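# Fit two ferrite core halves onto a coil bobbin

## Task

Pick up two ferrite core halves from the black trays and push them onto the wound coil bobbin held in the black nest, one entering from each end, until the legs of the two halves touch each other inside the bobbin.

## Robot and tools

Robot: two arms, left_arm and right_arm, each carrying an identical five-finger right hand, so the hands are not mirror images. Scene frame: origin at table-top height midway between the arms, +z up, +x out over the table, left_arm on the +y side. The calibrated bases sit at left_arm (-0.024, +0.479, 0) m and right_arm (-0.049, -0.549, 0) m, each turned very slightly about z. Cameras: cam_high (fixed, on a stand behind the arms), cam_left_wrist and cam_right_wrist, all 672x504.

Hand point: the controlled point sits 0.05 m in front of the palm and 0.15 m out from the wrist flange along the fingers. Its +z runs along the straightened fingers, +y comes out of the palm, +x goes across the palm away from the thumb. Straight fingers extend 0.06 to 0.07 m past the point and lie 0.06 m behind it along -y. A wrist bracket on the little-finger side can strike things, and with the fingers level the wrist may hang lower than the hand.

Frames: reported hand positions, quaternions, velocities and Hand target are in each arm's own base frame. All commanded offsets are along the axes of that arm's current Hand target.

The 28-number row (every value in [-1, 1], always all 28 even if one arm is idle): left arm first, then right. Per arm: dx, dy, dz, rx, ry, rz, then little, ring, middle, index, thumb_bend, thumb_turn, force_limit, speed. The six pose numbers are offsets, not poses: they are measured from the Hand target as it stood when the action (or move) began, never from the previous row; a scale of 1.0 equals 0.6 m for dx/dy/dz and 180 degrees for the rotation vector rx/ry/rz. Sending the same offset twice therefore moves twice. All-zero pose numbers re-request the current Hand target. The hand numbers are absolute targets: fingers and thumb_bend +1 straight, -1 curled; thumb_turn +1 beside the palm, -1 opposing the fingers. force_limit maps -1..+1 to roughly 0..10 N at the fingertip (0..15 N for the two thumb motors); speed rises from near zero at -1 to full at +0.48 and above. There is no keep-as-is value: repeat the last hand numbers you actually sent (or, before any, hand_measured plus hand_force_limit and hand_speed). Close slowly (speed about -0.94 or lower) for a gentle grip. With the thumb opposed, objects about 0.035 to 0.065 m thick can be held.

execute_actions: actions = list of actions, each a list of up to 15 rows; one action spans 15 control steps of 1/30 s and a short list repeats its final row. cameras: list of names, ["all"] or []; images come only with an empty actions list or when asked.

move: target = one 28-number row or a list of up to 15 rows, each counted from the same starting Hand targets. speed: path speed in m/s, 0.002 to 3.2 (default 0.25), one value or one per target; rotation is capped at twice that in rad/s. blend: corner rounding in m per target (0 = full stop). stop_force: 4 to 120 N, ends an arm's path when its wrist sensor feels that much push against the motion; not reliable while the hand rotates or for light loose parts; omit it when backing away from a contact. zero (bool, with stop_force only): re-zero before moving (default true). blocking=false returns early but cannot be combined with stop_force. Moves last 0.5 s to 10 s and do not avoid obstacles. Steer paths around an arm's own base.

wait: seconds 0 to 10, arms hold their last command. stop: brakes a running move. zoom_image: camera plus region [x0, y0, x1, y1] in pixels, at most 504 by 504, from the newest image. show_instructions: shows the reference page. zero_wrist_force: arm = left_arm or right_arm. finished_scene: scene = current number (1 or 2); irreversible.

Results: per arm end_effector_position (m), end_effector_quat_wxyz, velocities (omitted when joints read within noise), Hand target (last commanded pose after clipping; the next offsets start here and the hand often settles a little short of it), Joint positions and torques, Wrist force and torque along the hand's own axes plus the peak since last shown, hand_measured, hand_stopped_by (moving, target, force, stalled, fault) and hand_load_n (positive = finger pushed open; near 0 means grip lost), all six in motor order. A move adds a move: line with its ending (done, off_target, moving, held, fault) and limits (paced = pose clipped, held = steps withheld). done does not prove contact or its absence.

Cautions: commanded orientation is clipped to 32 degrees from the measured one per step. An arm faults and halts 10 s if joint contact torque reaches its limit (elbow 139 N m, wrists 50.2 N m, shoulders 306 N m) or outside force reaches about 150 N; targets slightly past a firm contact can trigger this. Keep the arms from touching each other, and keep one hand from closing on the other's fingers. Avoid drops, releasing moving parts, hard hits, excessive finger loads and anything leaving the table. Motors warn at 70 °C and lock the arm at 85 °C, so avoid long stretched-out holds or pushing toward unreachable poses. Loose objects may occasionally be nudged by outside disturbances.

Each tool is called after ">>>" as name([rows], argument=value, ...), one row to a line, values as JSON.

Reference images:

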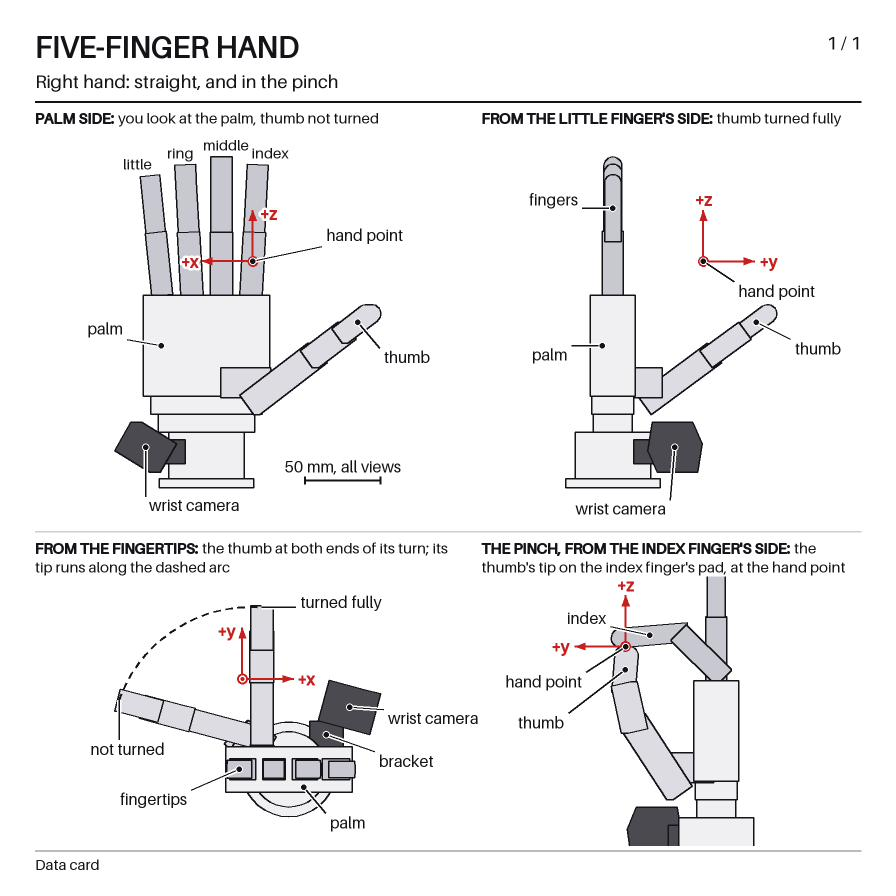

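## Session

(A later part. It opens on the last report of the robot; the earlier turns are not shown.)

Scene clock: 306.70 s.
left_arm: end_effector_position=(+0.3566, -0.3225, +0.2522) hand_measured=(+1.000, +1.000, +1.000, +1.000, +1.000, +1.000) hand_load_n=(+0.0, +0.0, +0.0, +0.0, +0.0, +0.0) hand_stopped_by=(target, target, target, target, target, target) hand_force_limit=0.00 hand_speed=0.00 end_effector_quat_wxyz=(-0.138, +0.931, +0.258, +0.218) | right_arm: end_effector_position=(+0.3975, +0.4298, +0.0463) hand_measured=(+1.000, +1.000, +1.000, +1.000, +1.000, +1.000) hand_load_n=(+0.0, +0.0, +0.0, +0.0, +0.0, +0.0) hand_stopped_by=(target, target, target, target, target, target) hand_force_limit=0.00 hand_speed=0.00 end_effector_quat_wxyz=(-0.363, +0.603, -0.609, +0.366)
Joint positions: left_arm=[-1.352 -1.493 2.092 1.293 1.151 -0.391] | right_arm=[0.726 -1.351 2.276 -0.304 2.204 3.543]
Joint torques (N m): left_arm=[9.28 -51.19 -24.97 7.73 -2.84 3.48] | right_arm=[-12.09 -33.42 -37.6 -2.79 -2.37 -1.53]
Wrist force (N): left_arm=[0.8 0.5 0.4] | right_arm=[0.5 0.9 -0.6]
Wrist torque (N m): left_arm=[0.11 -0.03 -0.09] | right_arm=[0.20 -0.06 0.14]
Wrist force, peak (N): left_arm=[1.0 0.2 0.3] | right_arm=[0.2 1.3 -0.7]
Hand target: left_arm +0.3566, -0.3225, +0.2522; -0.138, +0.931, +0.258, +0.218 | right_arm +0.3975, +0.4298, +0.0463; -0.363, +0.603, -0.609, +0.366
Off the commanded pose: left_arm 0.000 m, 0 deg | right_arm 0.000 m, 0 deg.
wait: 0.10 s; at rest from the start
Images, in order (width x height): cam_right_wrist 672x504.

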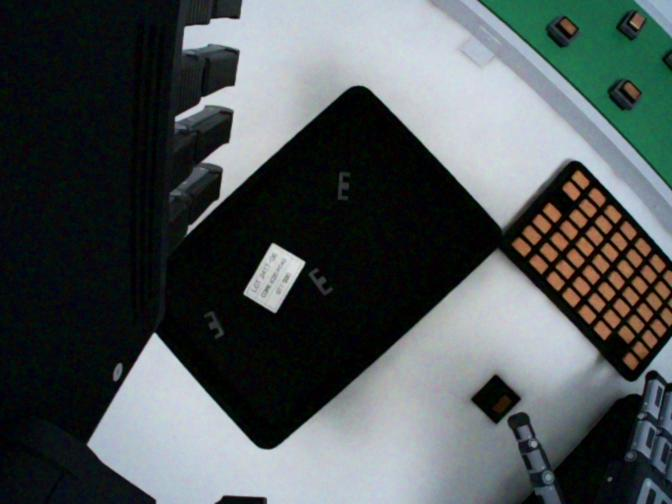

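>>> move(target=[0,0,0,0,0,0,1,1,1,1,1,1,0,0, 0.235,-0.2178,-0.1798,-0.2654,0.0853,-0.1608,1,1,1,1,1,1,0,0], cameras=["cam_high","cam_left_wrist"])

Scene clock: 332.53 s.
left_arm: end_effector_position=(+0.3566, -0.3225, +0.2522) hand_measured=(+1.000, +1.000, +1.000, +1.000, +1.000, +1.000) hand_load_n=(+0.0, +0.0, +0.0, +0.0, +0.0, +0.0) hand_stopped_by=(target, target, target, target, target, target) hand_force_limit=0.00 hand_speed=0.00 end_effector_quat_wxyz=(-0.138, +0.931, +0.258, +0.218) | right_arm: end_effector_position=(+0.3943, +0.4147, +0.0657) hand_measured=(+1.000, +1.000, +1.000, +1.000, +1.000, +1.000) hand_load_n=(+0.0, +0.0, +0.0, +0.0, +0.0, +0.0) hand_stopped_by=(target, target, target, target, target, target) hand_force_limit=0.00 hand_speed=0.00 end_effector_quat_wxyz=(-0.318, +0.629, -0.612, +0.357)
Joint positions: left_arm=[-1.352 -1.493 2.092 1.293 1.151 -0.391] | right_arm=[0.697 -1.387 2.238 -0.134 2.174 3.531]
Joint torques (N m): left_arm=[7.12 -52.6 -24.64 8.1 -3.18 3.64] | right_arm=[13.91 -32.87 -12.63 -2.45 2.8 2.07]
Wrist force (N): left_arm=[0.5 0.5 0.4] | right_arm=[0.3 1.1 -0.2]
Wrist torque (N m): left_arm=[0.11 0.01 -0.10] | right_arm=[0.21 -0.05 -0.11]
Wrist force, peak (N): left_arm=[0.9 0.2 0.8] | right_arm=[-0.2 -4.9 0.3]
Hand target: left_arm +0.3566, -0.3225, +0.2522; -0.138, +0.931, +0.258, +0.218 | right_arm +0.3943, +0.4148, +0.0657; -0.319, +0.629, -0.612, +0.357 (not the last commanded pose)
Off the commanded pose: left_arm 0.000 m, 0 deg | right_arm 0.196 m, 52 deg.
move: held (right_arm; a check stopped the path); limits=held
pose unreachable (right arm): on one or more control steps of this call, first in action 0 (counted from 0), this arm could not follow its commanded pose, so it was not sent that pose on those steps. It may still have moved: this result reports where it is.
cause: moving toward the commanded pose would bring a part of the arm too close to another arm (a part of this arm just beyond joint 4 (wrist 1) and a part of the left arm just beyond its joint 4 (wrist 1), at the place that arm is still heading or pushing toward).
Images, in order (width x height): cam_high 672x504, cam_left_wrist 672x504.

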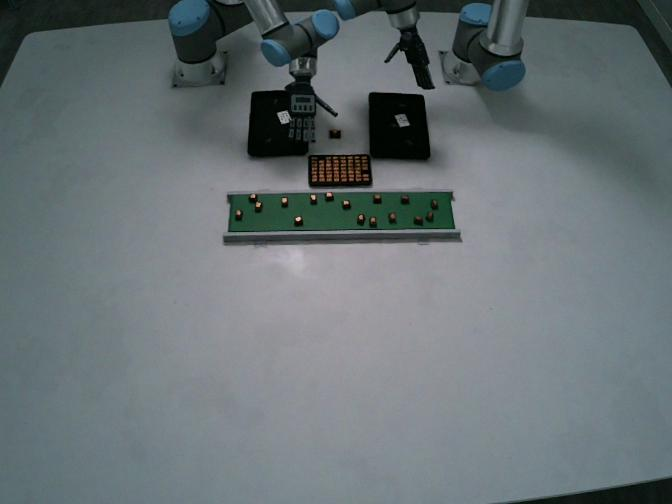

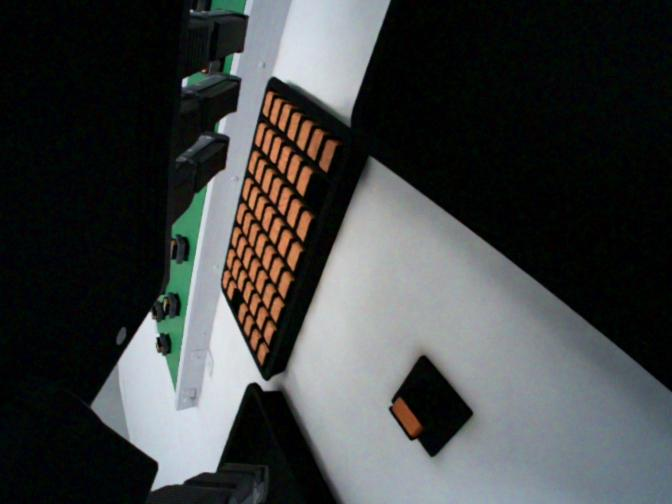

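>>> move(target=[0.16,-0.232,-0.027,0,0,0,1,1,1,1,1,1,0,0, 0,0,0,0,0,0,1,1,1,1,1,1,0,0], cameras=["cam_right_wrist"])

>>> move(target=[0,0,0,0,0,0,1,1,1,1,1,1,0,0, 0.2233,-0.1652,-0.1691,-0.2384,0.077,-0.1435,1,1,1,1,1,1,0,0], cameras=["cam_high","cam_left_wrist"])

Scene clock: 348.77 s.
left_arm: end_effector_position=(+0.3500, -0.1730, +0.3320) hand_measured=(+1.000, +1.000, +1.000, +1.000, +1.000, +1.000) hand_load_n=(+0.0, +0.0, +0.0, +0.0, -0.5, +0.0) hand_stopped_by=(target, target, target, target, target, target) hand_force_limit=0.00 hand_speed=0.00 end_effector_quat_wxyz=(-0.138, +0.931, +0.258, +0.218) | right_arm: end_effector_position=(+0.3943, +0.4148, +0.0657) hand_measured=(+1.000, +1.000, +1.000, +1.000, +1.000, +1.000) hand_load_n=(+0.0, +0.0, +0.0, +0.0, +0.0, +0.0) hand_stopped_by=(target, target, target, target, target, target) hand_force_limit=0.00 hand_speed=0.00 end_effector_quat_wxyz=(-0.319, +0.629, -0.612, +0.357)
Joint positions: left_arm=[-1.255 -1.79 2.194 1.445 1.122 -0.289] | right_arm=[0.697 -1.387 2.238 -0.134 2.174 3.531]
Joint torques (N m): left_arm=[13.35 -30.86 -29.4 7.46 -2.87 3.21] | right_arm=[13.67 -31.87 -12.99 -2.29 2.92 0.74]
Wrist force (N): left_arm=[0.5 0.2 -0.2] | right_arm=[0.3 0.9 -0.4]
Wrist torque (N m): left_arm=[-0.05 -0.05 -0.11] | right_arm=[0.19 -0.05 -0.11]
Wrist force, peak (N): left_arm=[1.3 -0.8 -0.3] | right_arm=[0.6 1.2 -0.3]
Hand target: left_arm +0.3500, -0.1728, +0.3322; -0.138, +0.931, +0.258, +0.218 | right_arm +0.3943, +0.4148, +0.0657; -0.319, +0.629, -0.612, +0.357
Off the commanded pose: left_arm 0.000 m, 0 deg | right_arm 0.000 m, 0 deg.
move: done
Images, in order (width x height): cam_right_wrist 672x504.

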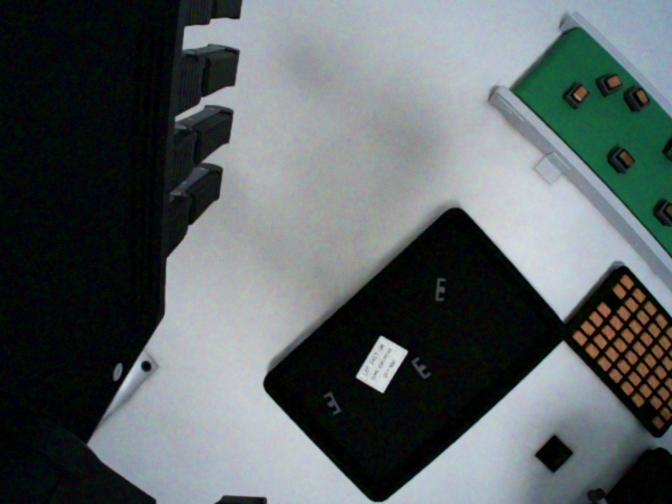

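Scene clock: 351.33 s.
left_arm: end_effector_position=(+0.3500, -0.1728, +0.3322) hand_measured=(+1.000, +1.000, +1.000, +1.000, +1.000, +1.000) hand_load_n=(+0.0, +0.0, +0.0, +0.0, -0.5, +0.0) hand_stopped_by=(target, target, target, target, target, target) hand_force_limit=0.00 hand_speed=0.00 end_effector_quat_wxyz=(-0.138, +0.931, +0.258, +0.218) | right_arm: end_effector_position=(+0.3622, +0.2895, +0.2116) hand_measured=(+1.000, +1.000, +1.000, +1.000, +1.000, +1.000) hand_load_n=(+0.0, +0.0, +0.0, +0.0, +0.0, +0.0) hand_stopped_by=(target, target, target, target, target, target) hand_force_limit=0.00 hand_speed=0.00 end_effector_quat_wxyz=(+0.090, +0.772, -0.580, +0.243)
Joint positions: left_arm=[-1.254 -1.791 2.194 1.445 1.122 -0.288] | right_arm=[0.505 -1.344 1.911 0.966 2.093 3.354]
Joint torques (N m): left_arm=[9.62 -30.29 -29.04 7.76 -2.78 3.47] | right_arm=[-11.69 -42.41 -44.47 7.79 3.1 -1.67]
Wrist force (N): left_arm=[0.1 0.0 -0.3] | right_arm=[-0.1 0.2 0.0]
Wrist torque (N m): left_arm=[-0.07 0.01 -0.13] | right_arm=[0.05 0.01 0.06]
Wrist force, peak (N): left_arm=[0.7 0.4 0.0] | right_arm=[0.2 1.8 0.0]
Hand target: left_arm +0.3500, -0.1728, +0.3322; -0.138, +0.931, +0.258, +0.218 | right_arm +0.3622, +0.2894, +0.2117; +0.091, +0.772, -0.580, +0.243
Off the commanded pose: left_arm 0.000 m, 0 deg | right_arm 0.000 m, 0 deg.
move: done
Images, in order (width x height): cam_high 672x504, cam_left_wrist 672x504.

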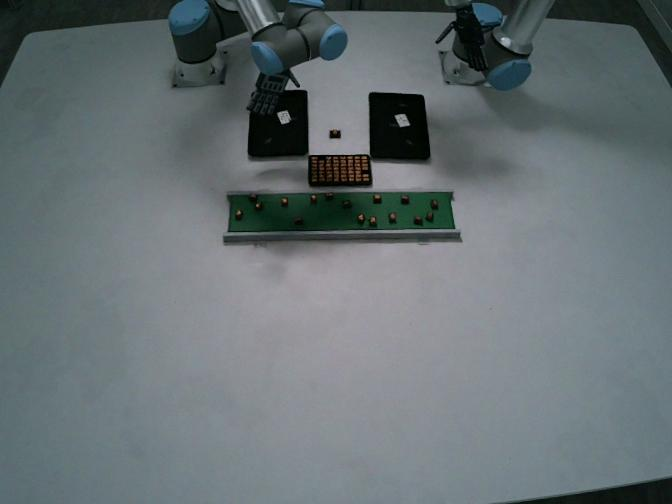

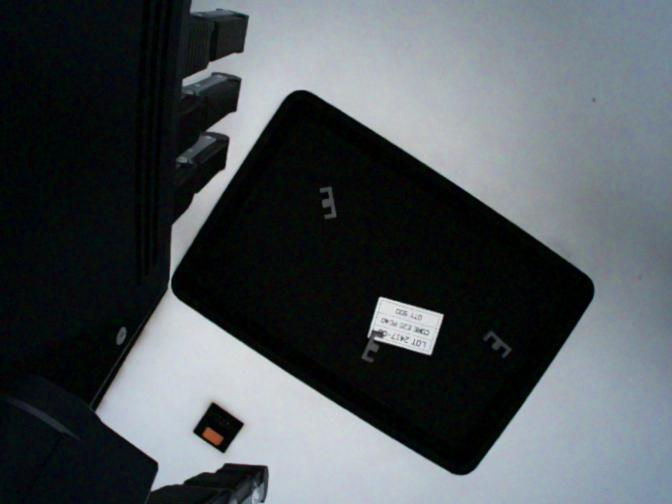

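>>> zoom_image(camera="cam_left_wrist", region=[300, 170, 530, 370])

>>> zoom_image(camera="cam_left_wrist", region=[300, 175, 360, 230])

>>> zoom_image(camera="cam_left_wrist", region=[180, 390, 260, 460])

Scaled by 2.191 from the camera's 672x504 image, which has a finer 960x720 frame.

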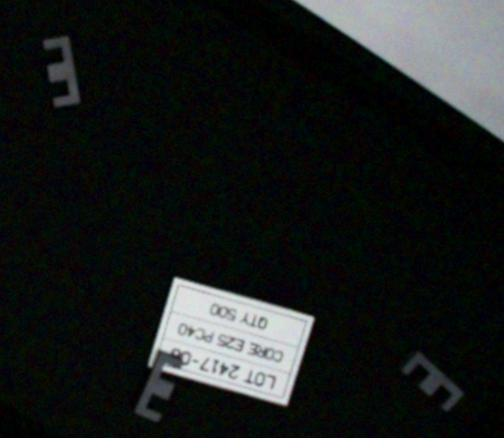

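Scaled by 8.400 from the camera's 672x504 image, which has a finer 960x720 frame.

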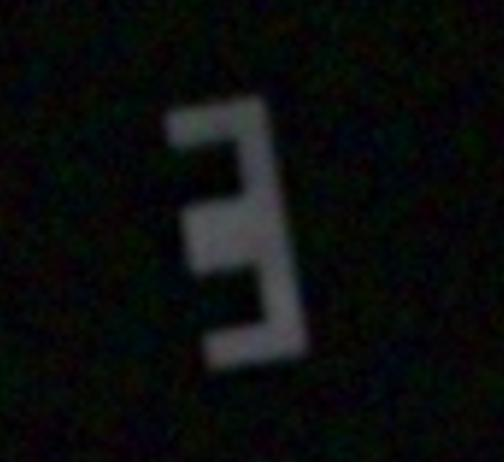

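Scaled by 6.300 from the camera's 672x504 image, which has a finer 960x720 frame.

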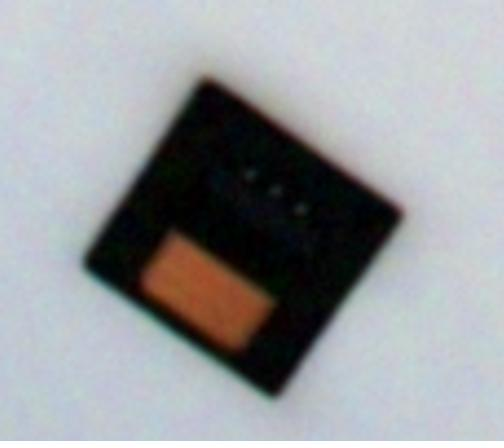

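>>> move(target=[0,0,0,0,0,0,1,1,1,1,1,1,0,0, -0.0463,0,0.2278,0.1913,0.0856,0.3546,1,1,1,0.3,0.37,-0.75,0,0], cameras=["cam_high","cam_left_wrist"])

Scene clock: 402.53 s.
left_arm: end_effector_position=(+0.3500, -0.1728, +0.3322) hand_measured=(+1.000, +1.000, +1.000, +1.000, +1.000, +1.000) hand_load_n=(+0.0, +0.0, +0.0, +0.0, +0.0, +0.0) hand_stopped_by=(target, target, target, target, target, target) hand_force_limit=0.00 hand_speed=0.00 end_effector_quat_wxyz=(-0.138, +0.931, +0.258, +0.218) | right_arm: end_effector_position=(+0.3933, +0.2555, +0.0800) hand_measured=(+1.000, +1.000, +1.000, +0.300, +0.370, -0.750) hand_load_n=(+0.0, +0.0, +0.0, +0.0, +0.0, +0.0) hand_stopped_by=(target, target, target, target, target, target) hand_force_limit=0.00 hand_speed=0.00 end_effector_quat_wxyz=(+0.197, -0.310, +0.784, -0.500)
Joint positions: left_arm=[-1.254 -1.791 2.194 1.445 1.122 -0.288] | right_arm=[0.659 -1.198 2.194 0.375 2.696 4.491]
Joint torques (N m): left_arm=[7.83 -30.5 -29.9 7.49 -3.28 3.43] | right_arm=[13.88 -42.31 -32.02 7.79 3.81 1.76]
Wrist force (N): left_arm=[0.4 0.3 -0.2] | right_arm=[0.6 0.9 -0.7]
Wrist torque (N m): left_arm=[-0.03 -0.03 -0.11] | right_arm=[0.23 -0.08 -0.08]
Wrist force, peak (N): left_arm=[0.8 0.3 -0.3] | right_arm=[0.9 1.4 -0.2]
Hand target: left_arm +0.3500, -0.1728, +0.3322; -0.138, +0.931, +0.258, +0.218 | right_arm +0.3932, +0.2555, +0.0800; +0.197, -0.310, +0.784, -0.500
Off the commanded pose: left_arm 0.000 m, 0 deg | right_arm 0.000 m, 0 deg.
move: done
Images, in order (width x height): cam_high 672x504, cam_left_wrist 672x504.

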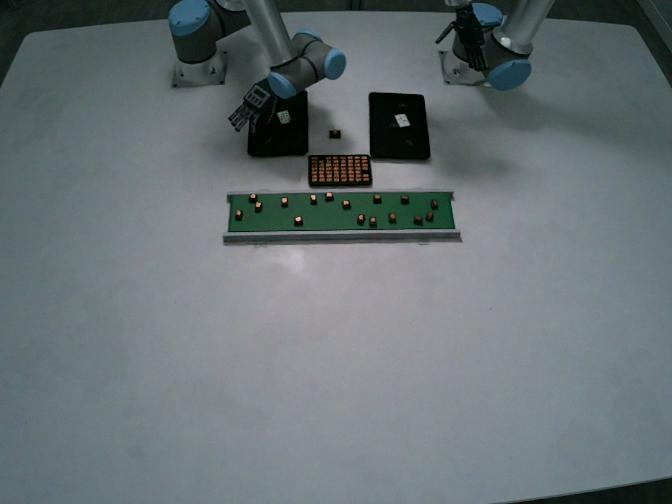

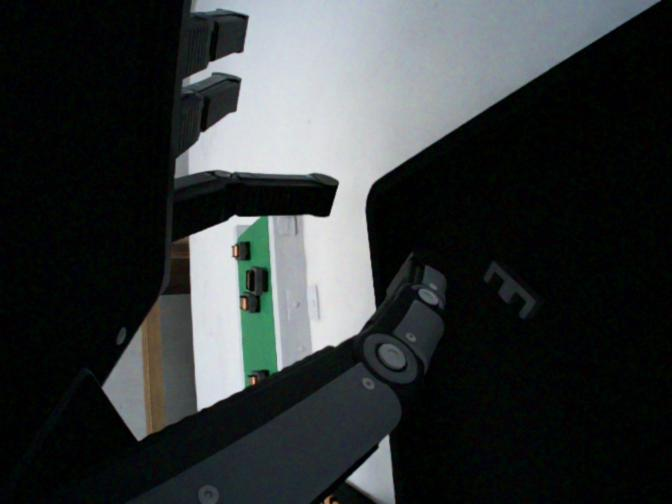

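>>> move(target=[0,0,0,0,0,0,1,1,1,1,1,1,0,0, -0.0245,0.0595,0.0103,0,0,0,1,1,1,0.3,0.37,-0.75,0,0], cameras=["cam_left_wrist"])

>>> zoom_image(camera="cam_left_wrist", region=[260, 130, 560, 355])

Scene clock: 420.17 s.
left_arm: end_effector_position=(+0.3500, -0.1728, +0.3322) hand_measured=(+1.000, +1.000, +1.000, +1.000, +1.000, +1.000) hand_load_n=(+0.0, +0.0, +0.0, +0.0, +0.0, +0.0) hand_stopped_by=(target, target, target, target, target, target) hand_force_limit=0.00 hand_speed=0.00 end_effector_quat_wxyz=(-0.138, +0.931, +0.258, +0.218) | right_arm: end_effector_position=(+0.3975, +0.2724, +0.0451) hand_measured=(+1.000, +1.000, +1.000, +0.300, +0.370, -0.750) hand_load_n=(+0.0, +0.0, +0.0, +0.0, +0.0, +0.5) hand_stopped_by=(target, target, target, target, target, target) hand_force_limit=0.00 hand_speed=0.00 end_effector_quat_wxyz=(+0.197, -0.310, +0.784, -0.500)
Joint positions: left_arm=[-1.254 -1.791 2.194 1.445 1.122 -0.288] | right_arm=[0.684 -1.108 2.168 0.364 2.7 4.549]
Joint torques (N m): left_arm=[9.65 -30.41 -30 7.47 -2.7 3.43] | right_arm=[13.82 -49.32 -29.81 7.38 4.02 2.12]
Wrist force (N): left_arm=[0.3 0.4 0.3] | right_arm=[0.3 1.0 -0.9]
Wrist torque (N m): left_arm=[-0.06 -0.03 -0.11] | right_arm=[0.26 0.00 -0.10]
Wrist force, peak (N): left_arm=[0.9 0.4 -0.1] | right_arm=[0.1 1.4 -0.6]
Hand target: left_arm +0.3500, -0.1728, +0.3322; -0.138, +0.931, +0.258, +0.218 | right_arm +0.3975, +0.2725, +0.0450; +0.197, -0.310, +0.784, -0.500
Off the commanded pose: left_arm 0.000 m, 0 deg | right_arm 0.000 m, 0 deg.
move: done
Images, in order (width x height): cam_left_wrist 672x504.

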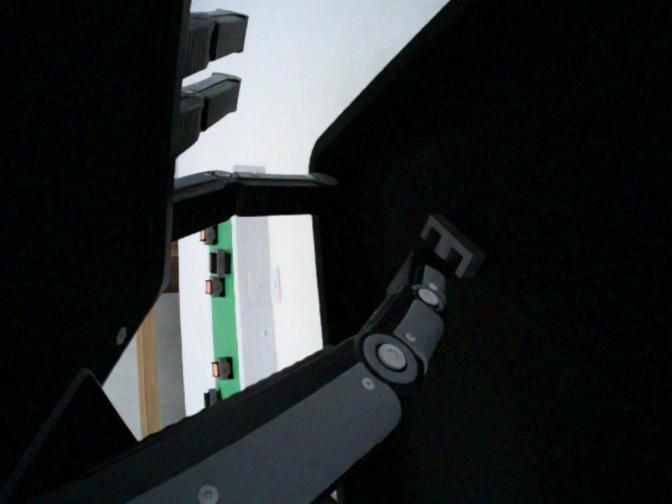

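Scaled by 1.680 from the camera's 672x504 image, which has a finer 960x720 frame.

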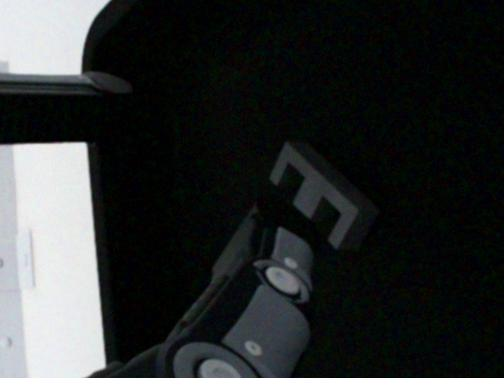

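>>> move(target=[0,0,0,0,0,0,1,1,1,1,1,1,0,0, 0.0083,0.0373,-0.0168,0,0,0,1,1,1,0.3,0.25,-0.75,0,0], cameras=["cam_left_wrist"])

>>> zoom_image(camera="cam_left_wrist", region=[260, 130, 560, 355])

Scene clock: 437.07 s.
left_arm: end_effector_position=(+0.3500, -0.1728, +0.3322) hand_measured=(+1.000, +1.000, +1.000, +1.000, +1.000, +1.000) hand_load_n=(+0.0, +0.0, -0.5, +0.0, +0.0, +0.0) hand_stopped_by=(target, target, target, target, target, target) hand_force_limit=0.00 hand_speed=0.00 end_effector_quat_wxyz=(-0.138, +0.931, +0.258, +0.218) | right_arm: end_effector_position=(+0.3811, +0.2826, +0.0291) hand_measured=(+1.000, +1.000, +1.000, +0.300, +0.250, -0.750) hand_load_n=(+0.0, +0.0, -0.5, +0.0, +0.0, +0.0) hand_stopped_by=(target, target, target, target, target, target) hand_force_limit=0.00 hand_speed=0.00 end_effector_quat_wxyz=(+0.197, -0.310, +0.784, -0.500)
Joint positions: left_arm=[-1.254 -1.791 2.194 1.445 1.122 -0.288] | right_arm=[0.726 -1.059 2.166 0.405 2.704 4.648]
Joint torques (N m): left_arm=[8.71 -29.61 -28.52 7.65 -3.07 3.09] | right_arm=[13.73 -46.65 -28.52 7.91 4.13 2.25]
Wrist force (N): left_arm=[0.3 0.0 -0.3] | right_arm=[0.5 1.1 -0.4]
Wrist torque (N m): left_arm=[-0.07 -0.03 -0.12] | right_arm=[0.23 -0.05 -0.09]
Wrist force, peak (N): left_arm=[1.0 0.2 0.3] | right_arm=[0.4 1.3 -0.7]
Hand target: left_arm +0.3500, -0.1728, +0.3322; -0.138, +0.931, +0.258, +0.218 | right_arm +0.3811, +0.2826, +0.0290; +0.197, -0.310, +0.784, -0.500
Off the commanded pose: left_arm 0.000 m, 0 deg | right_arm 0.000 m, 0 deg.
move: done
Images, in order (width x height): cam_left_wrist 672x504.

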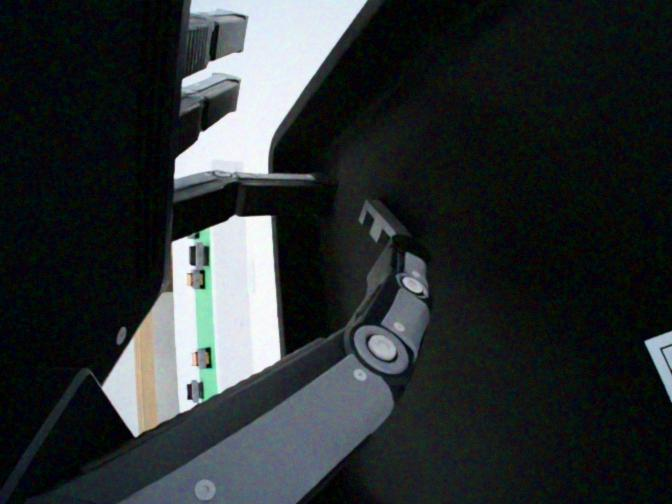

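Scaled by 1.680 from the camera's 672x504 image, which has a finer 960x720 frame.

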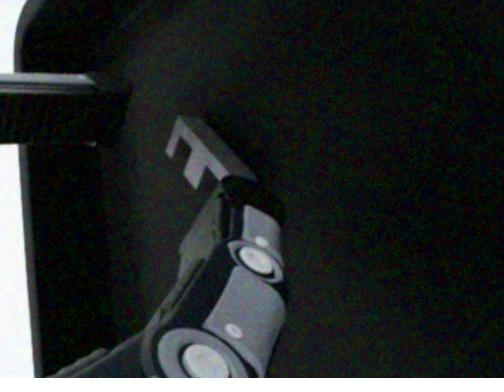

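>>> move(target=[0,0,0,0,0,0,1,1,1,1,1,1,0,0, 0,0.0242,0.01127,0,0,0,1,1,1,0.3,0.25,-0.75,0,0], speed=0.02, stop_force=4, cameras=["cam_left_wrist"])

>>> zoom_image(camera="cam_left_wrist", region=[260, 130, 560, 355])

Scene clock: 448.37 s.
left_arm: end_effector_position=(+0.3500, -0.1728, +0.3322) hand_measured=(+1.000, +1.000, +1.000, +1.000, +1.000, +1.000) hand_load_n=(+0.0, +0.0, +0.0, +0.0, +0.0, +0.0) hand_stopped_by=(target, target, target, target, target, target) hand_force_limit=0.00 hand_speed=0.00 end_effector_quat_wxyz=(-0.138, +0.931, +0.258, +0.218) | right_arm: end_effector_position=(+0.3811, +0.2826, +0.0144) hand_measured=(+1.000, +1.000, +1.000, +0.300, +0.250, -0.750) hand_load_n=(+0.0, +0.0, +0.0, +0.0, -1.5, +0.0) hand_stopped_by=(target, target, target, target, target, target) hand_force_limit=0.00 hand_speed=0.00 end_effector_quat_wxyz=(+0.197, -0.310, +0.784, -0.500)
Joint positions: left_arm=[-1.254 -1.791 2.194 1.445 1.122 -0.288] | right_arm=[0.726 -1.033 2.167 0.379 2.704 4.648]
Joint torques (N m): left_arm=[9.02 -29.17 -29.9 7.73 -2.87 3.3] | right_arm=[6.33 -64.46 -2.73 7.71 -0.86 1.37]
Wrist force (N): left_arm=[0.3 0.3 -0.1] | right_arm=[0.3 -2.2 -3.6]
Wrist torque (N m): left_arm=[-0.04 -0.03 -0.11] | right_arm=[0.14 -0.01 -0.12]
Wrist force, peak (N): left_arm=[0.5 0.6 -0.5] | right_arm=[0.4 -5.1 -7.4]
Hand target: left_arm +0.3500, -0.1728, +0.3322; -0.138, +0.931, +0.258, +0.218 | right_arm +0.3811, +0.2826, +0.0144; +0.197, -0.310, +0.784, -0.500 (not the last commanded pose)
Off the commanded pose: left_arm 0.000 m, 0 deg | right_arm 0.001 m, 0 deg.
move: contact (right_arm)
Images, in order (width x height): cam_left_wrist 672x504.

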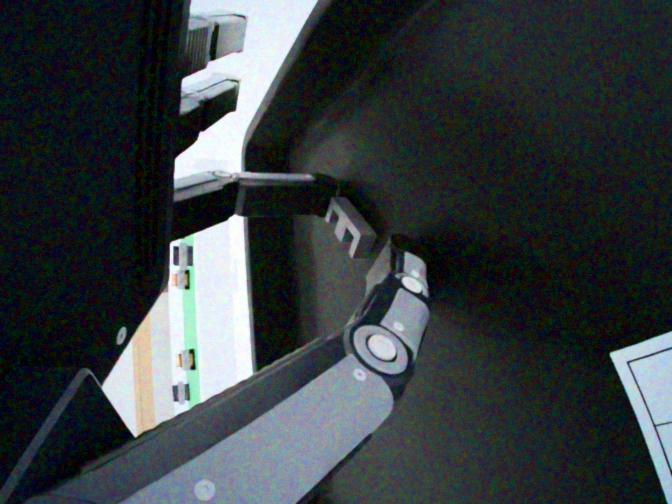

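Scaled by 1.680 from the camera's 672x504 image, which has a finer 960x720 frame.

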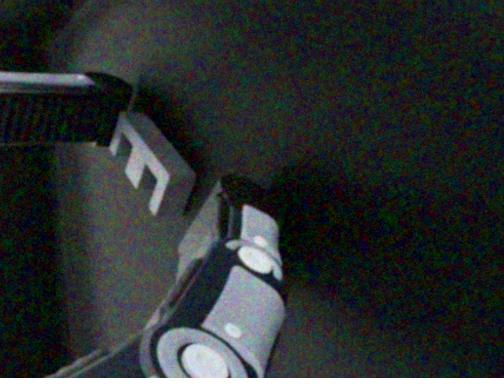

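>>> move(target=[0,0,0,0,0,0,1,1,1,1,1,1,0,0, 0,-0.0102,0.0098,0,0,0,1,1,1,0.3,0.25,-0.55,0,0], speed=0.03, cameras=["cam_left_wrist"])

>>> zoom_image(camera="cam_left_wrist", region=[280, 140, 460, 300])

Scene clock: 496.97 s.
left_arm: end_effector_position=(+0.3500, -0.1728, +0.3322) hand_measured=(+1.000, +1.000, +1.000, +1.000, +1.000, +1.000) hand_load_n=(+0.0, +0.0, +0.0, +0.0, +0.0, +0.0) hand_stopped_by=(target, target, target, target, target, target) hand_force_limit=0.00 hand_speed=0.00 end_effector_quat_wxyz=(-0.138, +0.931, +0.258, +0.218) | right_arm: end_effector_position=(+0.3864, +0.2769, +0.0174) hand_measured=(+1.000, +1.000, +1.000, +0.300, +0.250, -0.550) hand_load_n=(+0.0, +0.0, +0.0, +0.0, +0.0, +0.0) hand_stopped_by=(target, target, target, target, target, target) hand_force_limit=0.00 hand_speed=0.00 end_effector_quat_wxyz=(+0.197, -0.310, +0.784, -0.500)
Joint positions: left_arm=[-1.254 -1.791 2.194 1.445 1.122 -0.288] | right_arm=[0.708 -1.049 2.173 0.351 2.703 4.606]
Joint torques (N m): left_arm=[8.68 -30.83 -29.61 7.48 -2.98 2.96] | right_arm=[-10.59 -68.48 -1.09 0.37 -1.15 -1.18]
Wrist force (N): left_arm=[0.5 0.2 -0.2] | right_arm=[0.3 0.7 -0.5]
Wrist torque (N m): left_arm=[-0.05 -0.04 -0.11] | right_arm=[0.18 -0.03 0.12]
Wrist force, peak (N): left_arm=[0.6 0.5 -0.4] | right_arm=[0.1 -2.4 -3.7]
Hand target: left_arm +0.3500, -0.1728, +0.3322; -0.138, +0.931, +0.258, +0.218 | right_arm +0.3865, +0.2768, +0.0175; +0.197, -0.310, +0.784, -0.500
Off the commanded pose: left_arm 0.000 m, 0 deg | right_arm 0.000 m, 0 deg.
move: done
Images, in order (width x height): cam_left_wrist 672x504.

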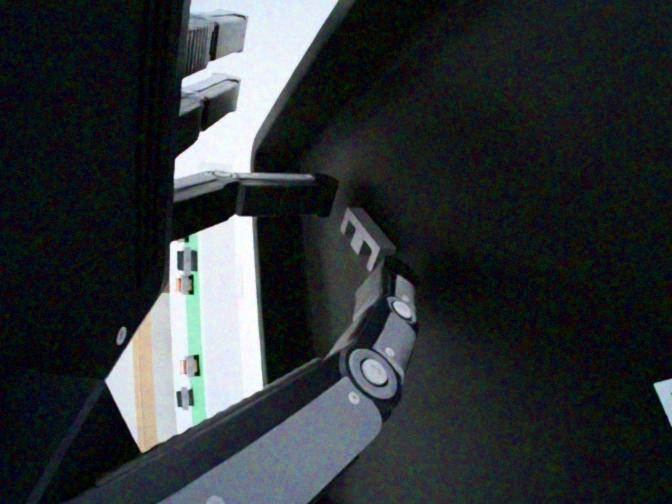

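Scaled by 2.800 from the camera's 672x504 image, which has a finer 960x720 frame.

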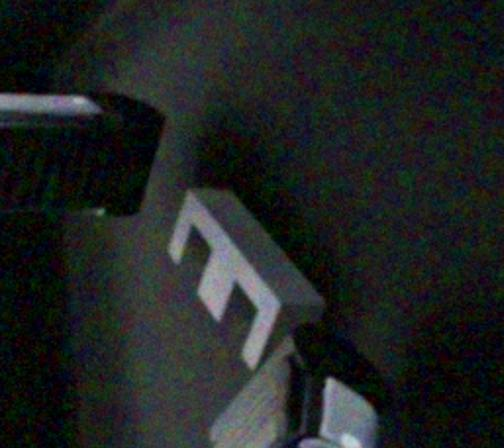

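>>> move(target=[0,0,0,0,0,0,1,1,1,1,1,1,0,0, 0,-0.00423,0.00906,0,0,0,1,1,1,0.3,0.25,-0.45,0,0], speed=0.03)

>>> move(target=[0,0,0,0,0,0,1,1,1,1,1,1,0,0, 0,0.0106,0.00493,0,0,0,1,1,1,0.3,0.25,-0.45,0,0], speed=0.015, stop_force=4, cameras=["cam_left_wrist"])

>>> zoom_image(camera="cam_left_wrist", region=[280, 140, 460, 300])

Scene clock: 511.90 s.
left_arm: end_effector_position=(+0.3500, -0.1728, +0.3322) hand_measured=(+1.000, +1.000, +1.000, +1.000, +1.000, +1.000) hand_load_n=(+0.5, +0.0, +0.0, +0.0, +0.0, +0.0) hand_stopped_by=(target, target, target, target, target, target) hand_force_limit=0.00 hand_speed=0.00 end_effector_quat_wxyz=(-0.138, +0.931, +0.258, +0.218) | right_arm: end_effector_position=(+0.3905, +0.2725, +0.0175) hand_measured=(+1.000, +1.000, +1.000, +0.300, +0.250, -0.450) hand_load_n=(+0.0, +0.0, +0.0, +0.0, +0.0, +0.0) hand_stopped_by=(target, target, target, target, target, target) hand_force_limit=0.00 hand_speed=0.00 end_effector_quat_wxyz=(+0.197, -0.310, +0.784, -0.500)
Joint positions: left_arm=[-1.254 -1.791 2.194 1.445 1.122 -0.288] | right_arm=[0.694 -1.057 2.177 0.326 2.701 4.574]
Joint torques (N m): left_arm=[7.68 -30.74 -29.91 7.56 -2.82 3.02] | right_arm=[-10.92 -64.91 -1.29 0.51 -1.11 -1.5]
Wrist force (N): left_arm=[0.5 0.3 -0.1] | right_arm=[0.1 0.9 -0.7]
Wrist torque (N m): left_arm=[-0.04 -0.05 -0.10] | right_arm=[0.20 0.03 0.10]
Wrist force, peak (N): left_arm=[0.8 0.5 -0.4] | right_arm=[0.6 1.0 -0.5]
Hand target: left_arm +0.3500, -0.1728, +0.3322; -0.138, +0.931, +0.258, +0.218 | right_arm +0.3906, +0.2725, +0.0175; +0.197, -0.310, +0.784, -0.500
Off the commanded pose: left_arm 0.000 m, 0 deg | right_arm 0.000 m, 0 deg.
move: done

Scene clock: 513.30 s.
left_arm: end_effector_position=(+0.3500, -0.1728, +0.3322) hand_measured=(+1.000, +1.000, +1.000, +1.000, +1.000, +1.000) hand_load_n=(+0.0, +0.0, +0.0, +0.0, +0.0, +0.0) hand_stopped_by=(target, target, target, target, target, target) hand_force_limit=0.00 hand_speed=0.00 end_effector_quat_wxyz=(-0.138, +0.931, +0.258, +0.218) | right_arm: end_effector_position=(+0.3906, +0.2725, +0.0139) hand_measured=(+1.000, +1.000, +1.000, +0.300, +0.250, -0.450) hand_load_n=(+0.0, +0.0, +0.0, +0.0, -1.5, +1.0) hand_stopped_by=(target, target, target, target, target, target) hand_force_limit=0.00 hand_speed=0.00 end_effector_quat_wxyz=(+0.197, -0.310, +0.784, -0.500)
Joint positions: left_arm=[-1.254 -1.791 2.194 1.445 1.122 -0.288] | right_arm=[0.694 -1.051 2.178 0.319 2.701 4.573]
Joint torques (N m): left_arm=[9.25 -30.46 -29.21 7.37 -2.95 2.89] | right_arm=[-10.61 -65.5 -10.59 7.4 -0.89 -1.17]
Wrist force (N): left_arm=[0.7 0.5 0.1] | right_arm=[-0.2 -2.3 -2.3]
Wrist torque (N m): left_arm=[-0.02 -0.09 -0.09] | right_arm=[0.10 0.02 0.10]
Wrist force, peak (N): left_arm=[0.6 0.6 -0.2] | right_arm=[0.0 -6.0 -6.9]
Hand target: left_arm +0.3500, -0.1728, +0.3322; -0.138, +0.931, +0.258, +0.218 | right_arm +0.3906, +0.2725, +0.0139; +0.197, -0.310, +0.784, -0.500 (not the last commanded pose)
Off the commanded pose: left_arm 0.000 m, 0 deg | right_arm 0.003 m, 0 deg.
move: contact (right_arm)
Images, in order (width x height): cam_left_wrist 672x504.

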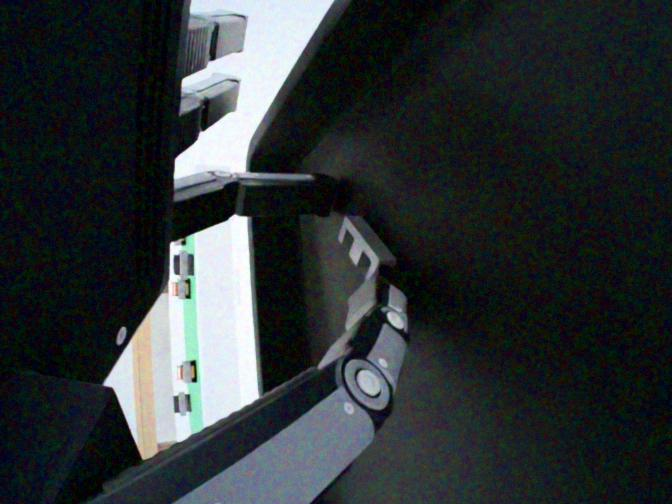

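Scaled by 2.800 from the camera's 672x504 image, which has a finer 960x720 frame.

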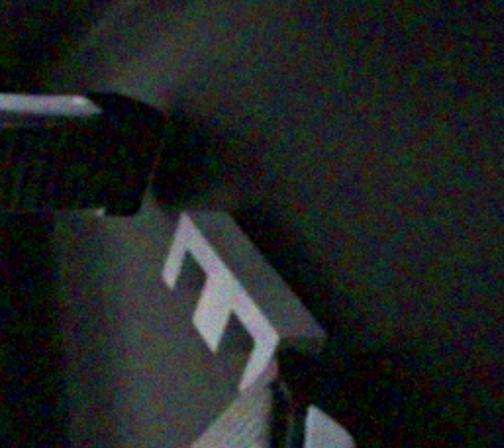

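>>> move(target=[0,0,0,0,0,0,1,1,1,1,1,1,0,0, 0,-0.00106,-0.0005,0,0,0,1,1,1,-0.3,0.25,-0.45,-0.3,-0.9], speed=0.02, cameras=["cam_left_wrist"])

>>> zoom_image(camera="cam_left_wrist", region=[280, 140, 460, 300])

Scene clock: 517.93 s.
left_arm: end_effector_position=(+0.3500, -0.1728, +0.3322) hand_measured=(+1.000, +1.000, +1.000, +1.000, +1.000, +1.000) hand_load_n=(+0.0, +0.0, +0.0, +0.0, +0.0, +0.0) hand_stopped_by=(target, target, target, target, target, target) hand_force_limit=0.00 hand_speed=0.00 end_effector_quat_wxyz=(-0.138, +0.931, +0.258, +0.218) | right_arm: end_effector_position=(+0.3906, +0.2725, +0.0146) hand_measured=(+1.000, +1.000, +1.000, +0.190, +0.250, -0.450) hand_load_n=(+0.0, +0.0, +0.0, +1.5, +0.0, +0.0) hand_stopped_by=(target, target, target, force, target, target) hand_force_limit=-0.30 hand_speed=-0.90 end_effector_quat_wxyz=(+0.197, -0.310, +0.784, -0.500)
Joint positions: left_arm=[-1.254 -1.791 2.194 1.445 1.122 -0.288] | right_arm=[0.694 -1.052 2.177 0.32 2.701 4.573]
Joint torques (N m): left_arm=[8.95 -30.33 -29.49 7.63 -2.94 2.85] | right_arm=[-0.81 -67.02 -26.36 7.58 -0.66 0.31]
Wrist force (N): left_arm=[0.2 0.2 -0.2] | right_arm=[0.1 -0.7 -0.7]
Wrist torque (N m): left_arm=[-0.05 -0.01 -0.12] | right_arm=[0.28 0.01 0.11]
Wrist force, peak (N): left_arm=[0.4 0.1 -0.8] | right_arm=[0.2 -5.1 -1.0]
Hand target: left_arm +0.3500, -0.1728, +0.3322; -0.138, +0.931, +0.258, +0.218 | right_arm +0.3906, +0.2725, +0.0146; +0.197, -0.310, +0.784, -0.500
Off the commanded pose: left_arm 0.000 m, 0 deg | right_arm 0.000 m, 0 deg.
move: done
Images, in order (width x height): cam_left_wrist 672x504.

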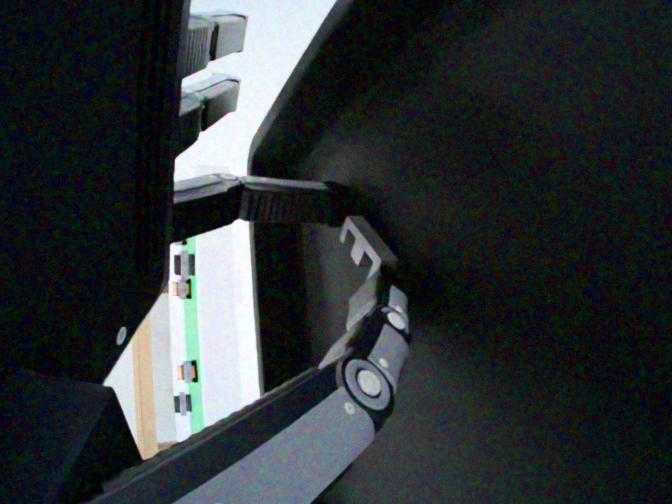

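Scaled by 2.800 from the camera's 672x504 image, which has a finer 960x720 frame.

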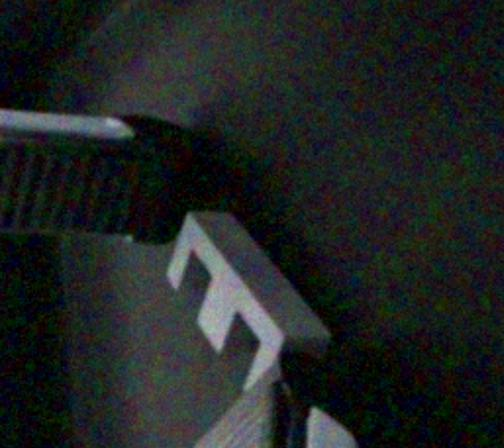

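>>> move(target=[0,0,0,0,0,0,1,1,1,1,1,1,0,0, 0,0,0,0,0,0,1,1,1,-0.4,0.25,-0.45,0.0,-0.92], speed=0.02, cameras=["cam_left_wrist"])

>>> zoom_image(camera="cam_left_wrist", region=[280, 140, 460, 300])

Scene clock: 521.90 s.
left_arm: end_effector_position=(+0.3500, -0.1728, +0.3322) hand_measured=(+1.000, +1.000, +1.000, +1.000, +1.000, +1.000) hand_load_n=(+0.0, +0.0, +0.0, +0.0, +0.0, +0.0) hand_stopped_by=(target, target, target, target, target, target) hand_force_limit=0.00 hand_speed=0.00 end_effector_quat_wxyz=(-0.138, +0.931, +0.258, +0.218) | right_arm: end_effector_position=(+0.3906, +0.2725, +0.0146) hand_measured=(+1.000, +1.000, +1.000, +0.162, +0.250, -0.450) hand_load_n=(+0.0, +0.0, +0.0, +5.0, +0.0, +0.0) hand_stopped_by=(target, target, target, force, target, target) hand_force_limit=0.00 hand_speed=-0.92 end_effector_quat_wxyz=(+0.197, -0.310, +0.784, -0.500)
Joint positions: left_arm=[-1.254 -1.791 2.194 1.445 1.122 -0.288] | right_arm=[0.694 -1.052 2.177 0.32 2.701 4.573]
Joint torques (N m): left_arm=[7.66 -30.04 -30.48 7.55 -3.12 2.95] | right_arm=[3.51 -60.01 -25.46 6.37 0.24 0.52]
Wrist force (N): left_arm=[0.3 0.1 -0.3] | right_arm=[0.0 -7.6 -1.7]
Wrist torque (N m): left_arm=[-0.05 -0.02 -0.12] | right_arm=[0.48 0.03 0.08]
Wrist force, peak (N): left_arm=[0.8 0.0 -0.5] | right_arm=[0.2 -8.0 -1.1]
Hand target: left_arm +0.3500, -0.1728, +0.3322; -0.138, +0.931, +0.258, +0.218 | right_arm +0.3906, +0.2725, +0.0146; +0.197, -0.310, +0.784, -0.500
Off the commanded pose: left_arm 0.000 m, 0 deg | right_arm 0.000 m, 0 deg.
move: done
Images, in order (width x height): cam_left_wrist 672x504.

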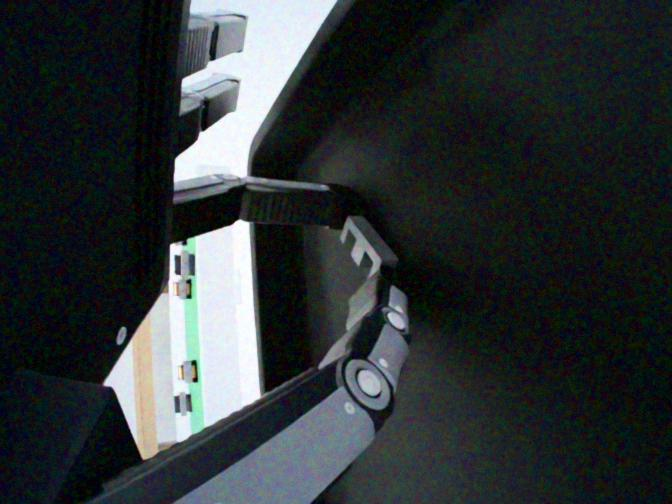

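Scaled by 2.800 from the camera's 672x504 image, which has a finer 960x720 frame.

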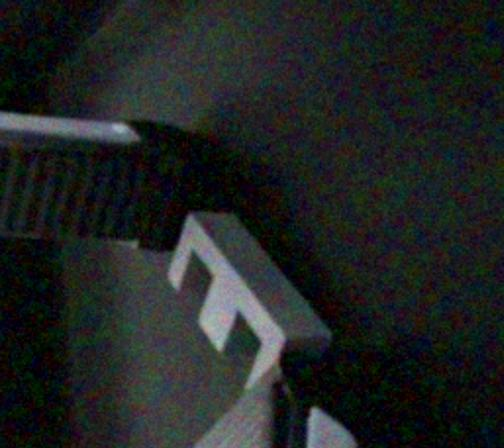

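>>> move([
  [0,0,0,0,0,0,1,1,1,0.3,0.25,-0.45,0.0,-0.5, 0,0,0,0,0,0,1,1,1,0.3,0.25,-0.45,0.0,-0.8],
  [0,0,0,0,0,0,1,1,1,0.3,0.25,-0.45,0.0,-0.5, 0,-0.00377,0.001,0,0,0,1,1,1,0.3,0.29,-0.45,0.0,-0.8],
], speed=0.02, cameras=["cam_left_wrist"])

>>> zoom_image(camera="cam_left_wrist", region=[280, 140, 460, 300])

Scene clock: 533.20 s.
left_arm: end_effector_position=(+0.3500, -0.1728, +0.3322) hand_measured=(+1.000, +1.000, +1.000, +0.300, +0.250, -0.450) hand_load_n=(+0.0, +0.0, +0.0, +0.0, -0.5, +0.0) hand_stopped_by=(target, target, target, target, target, target) hand_force_limit=0.00 hand_speed=-0.50 end_effector_quat_wxyz=(-0.138, +0.931, +0.258, +0.218) | right_arm: end_effector_position=(+0.3916, +0.2714, +0.0164) hand_measured=(+1.000, +1.000, +1.000, +0.300, +0.290, -0.450) hand_load_n=(+0.0, +0.0, +0.0, +0.0, +0.0, +0.0) hand_stopped_by=(target, target, target, target, target, target) hand_force_limit=0.00 hand_speed=-0.80 end_effector_quat_wxyz=(+0.197, -0.310, +0.784, -0.500)
Joint positions: left_arm=[-1.254 -1.791 2.194 1.445 1.122 -0.288] | right_arm=[0.69 -1.058 2.179 0.317 2.701 4.565]
Joint torques (N m): left_arm=[7.1 -28.09 -36.45 4.57 -1.16 2.57] | right_arm=[-11.23 -65.72 -1.82 0.32 -1.03 -1.41]
Wrist force (N): left_arm=[0.6 0.2 -0.2] | right_arm=[0.4 1.2 -0.9]
Wrist torque (N m): left_arm=[-0.04 -0.07 -0.09] | right_arm=[0.26 -0.01 0.12]
Wrist force, peak (N): left_arm=[0.9 0.3 -0.3] | right_arm=[0.4 -7.9 -1.5]
Hand target: left_arm +0.3500, -0.1728, +0.3322; -0.138, +0.931, +0.258, +0.218 | right_arm +0.3916, +0.2714, +0.0164; +0.197, -0.310, +0.784, -0.500
Off the commanded pose: left_arm 0.000 m, 0 deg | right_arm 0.000 m, 0 deg.
move: done
Images, in order (width x height): cam_left_wrist 672x504.

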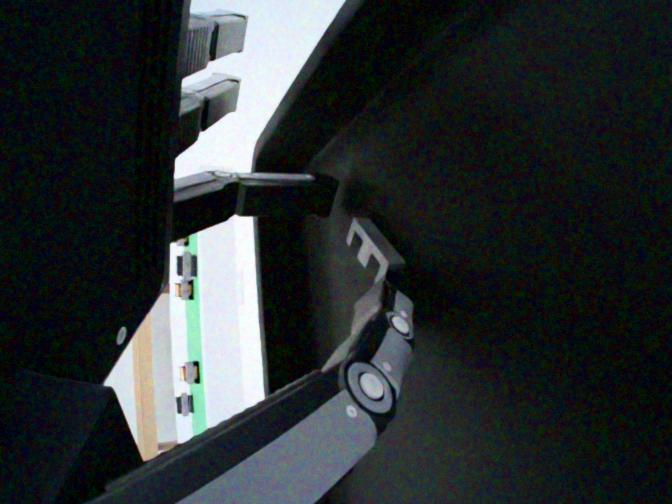

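Scaled by 2.800 from the camera's 672x504 image, which has a finer 960x720 frame.

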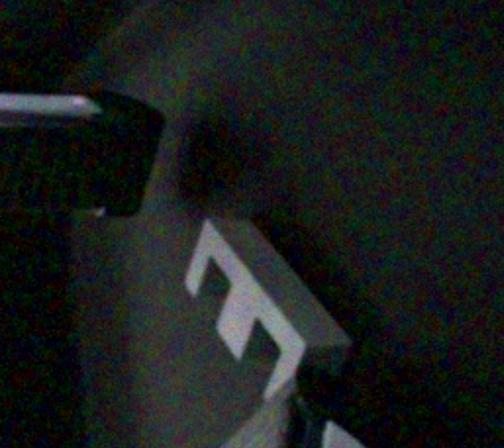

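>>> move(target=[0,0,0,0,0,0,1,1,1,1,1,1,0.0,0.0, 0,0,0,0,0,0,1,1,1,-0.4,0.29,-0.45,-0.2,-0.92], speed=0.02, cameras=["cam_left_wrist"])

>>> zoom_image(camera="cam_left_wrist", region=[280, 140, 460, 300])

Scene clock: 538.33 s.
left_arm: end_effector_position=(+0.3500, -0.1728, +0.3322) hand_measured=(+1.000, +1.000, +1.000, +1.000, +1.000, +1.000) hand_load_n=(+0.5, +0.0, +0.0, +0.0, +0.0, +0.0) hand_stopped_by=(target, target, target, target, target, target) hand_force_limit=0.00 hand_speed=0.00 end_effector_quat_wxyz=(-0.138, +0.931, +0.258, +0.218) | right_arm: end_effector_position=(+0.3916, +0.2714, +0.0164) hand_measured=(+1.000, +1.000, +1.000, +0.032, +0.290, -0.450) hand_load_n=(+0.0, +0.0, +0.0, +5.5, +2.5, +0.0) hand_stopped_by=(target, target, target, force, target, target) hand_force_limit=-0.20 hand_speed=-0.92 end_effector_quat_wxyz=(+0.197, -0.310, +0.784, -0.500)
Joint positions: left_arm=[-1.254 -1.791 2.194 1.445 1.122 -0.288] | right_arm=[0.69 -1.058 2.179 0.317 2.701 4.565]
Joint torques (N m): left_arm=[5.86 -29.89 -44.35 0.72 0.04 2.76] | right_arm=[-11.76 -65.57 -1.52 0.44 -0.79 -1.48]
Wrist force (N): left_arm=[0.1 0.2 -0.1] | right_arm=[0.6 -0.6 -1.4]
Wrist torque (N m): left_arm=[-0.06 0.00 -0.12] | right_arm=[0.25 -0.02 0.13]
Wrist force, peak (N): left_arm=[0.8 0.3 -0.4] | right_arm=[0.9 -0.9 -1.2]
Hand target: left_arm +0.3500, -0.1728, +0.3322; -0.138, +0.931, +0.258, +0.218 | right_arm +0.3916, +0.2714, +0.0164; +0.197, -0.310, +0.784, -0.500
Off the commanded pose: left_arm 0.000 m, 0 deg | right_arm 0.000 m, 0 deg.
move: done
Images, in order (width x height): cam_left_wrist 672x504.

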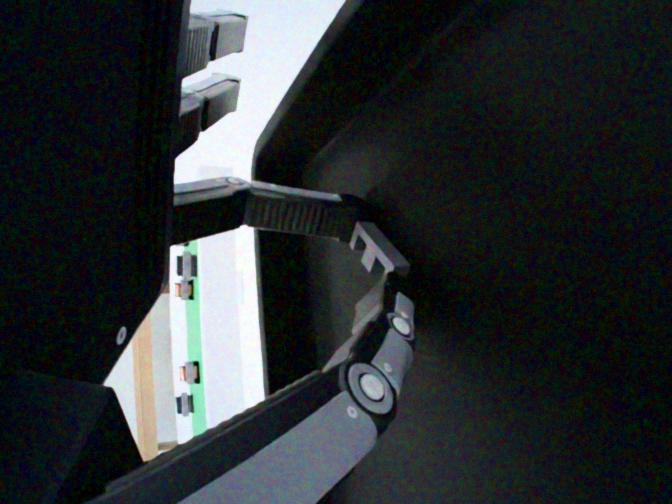

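Scaled by 2.800 from the camera's 672x504 image, which has a finer 960x720 frame.

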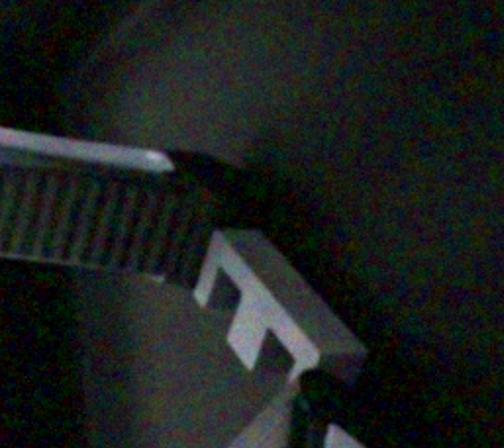

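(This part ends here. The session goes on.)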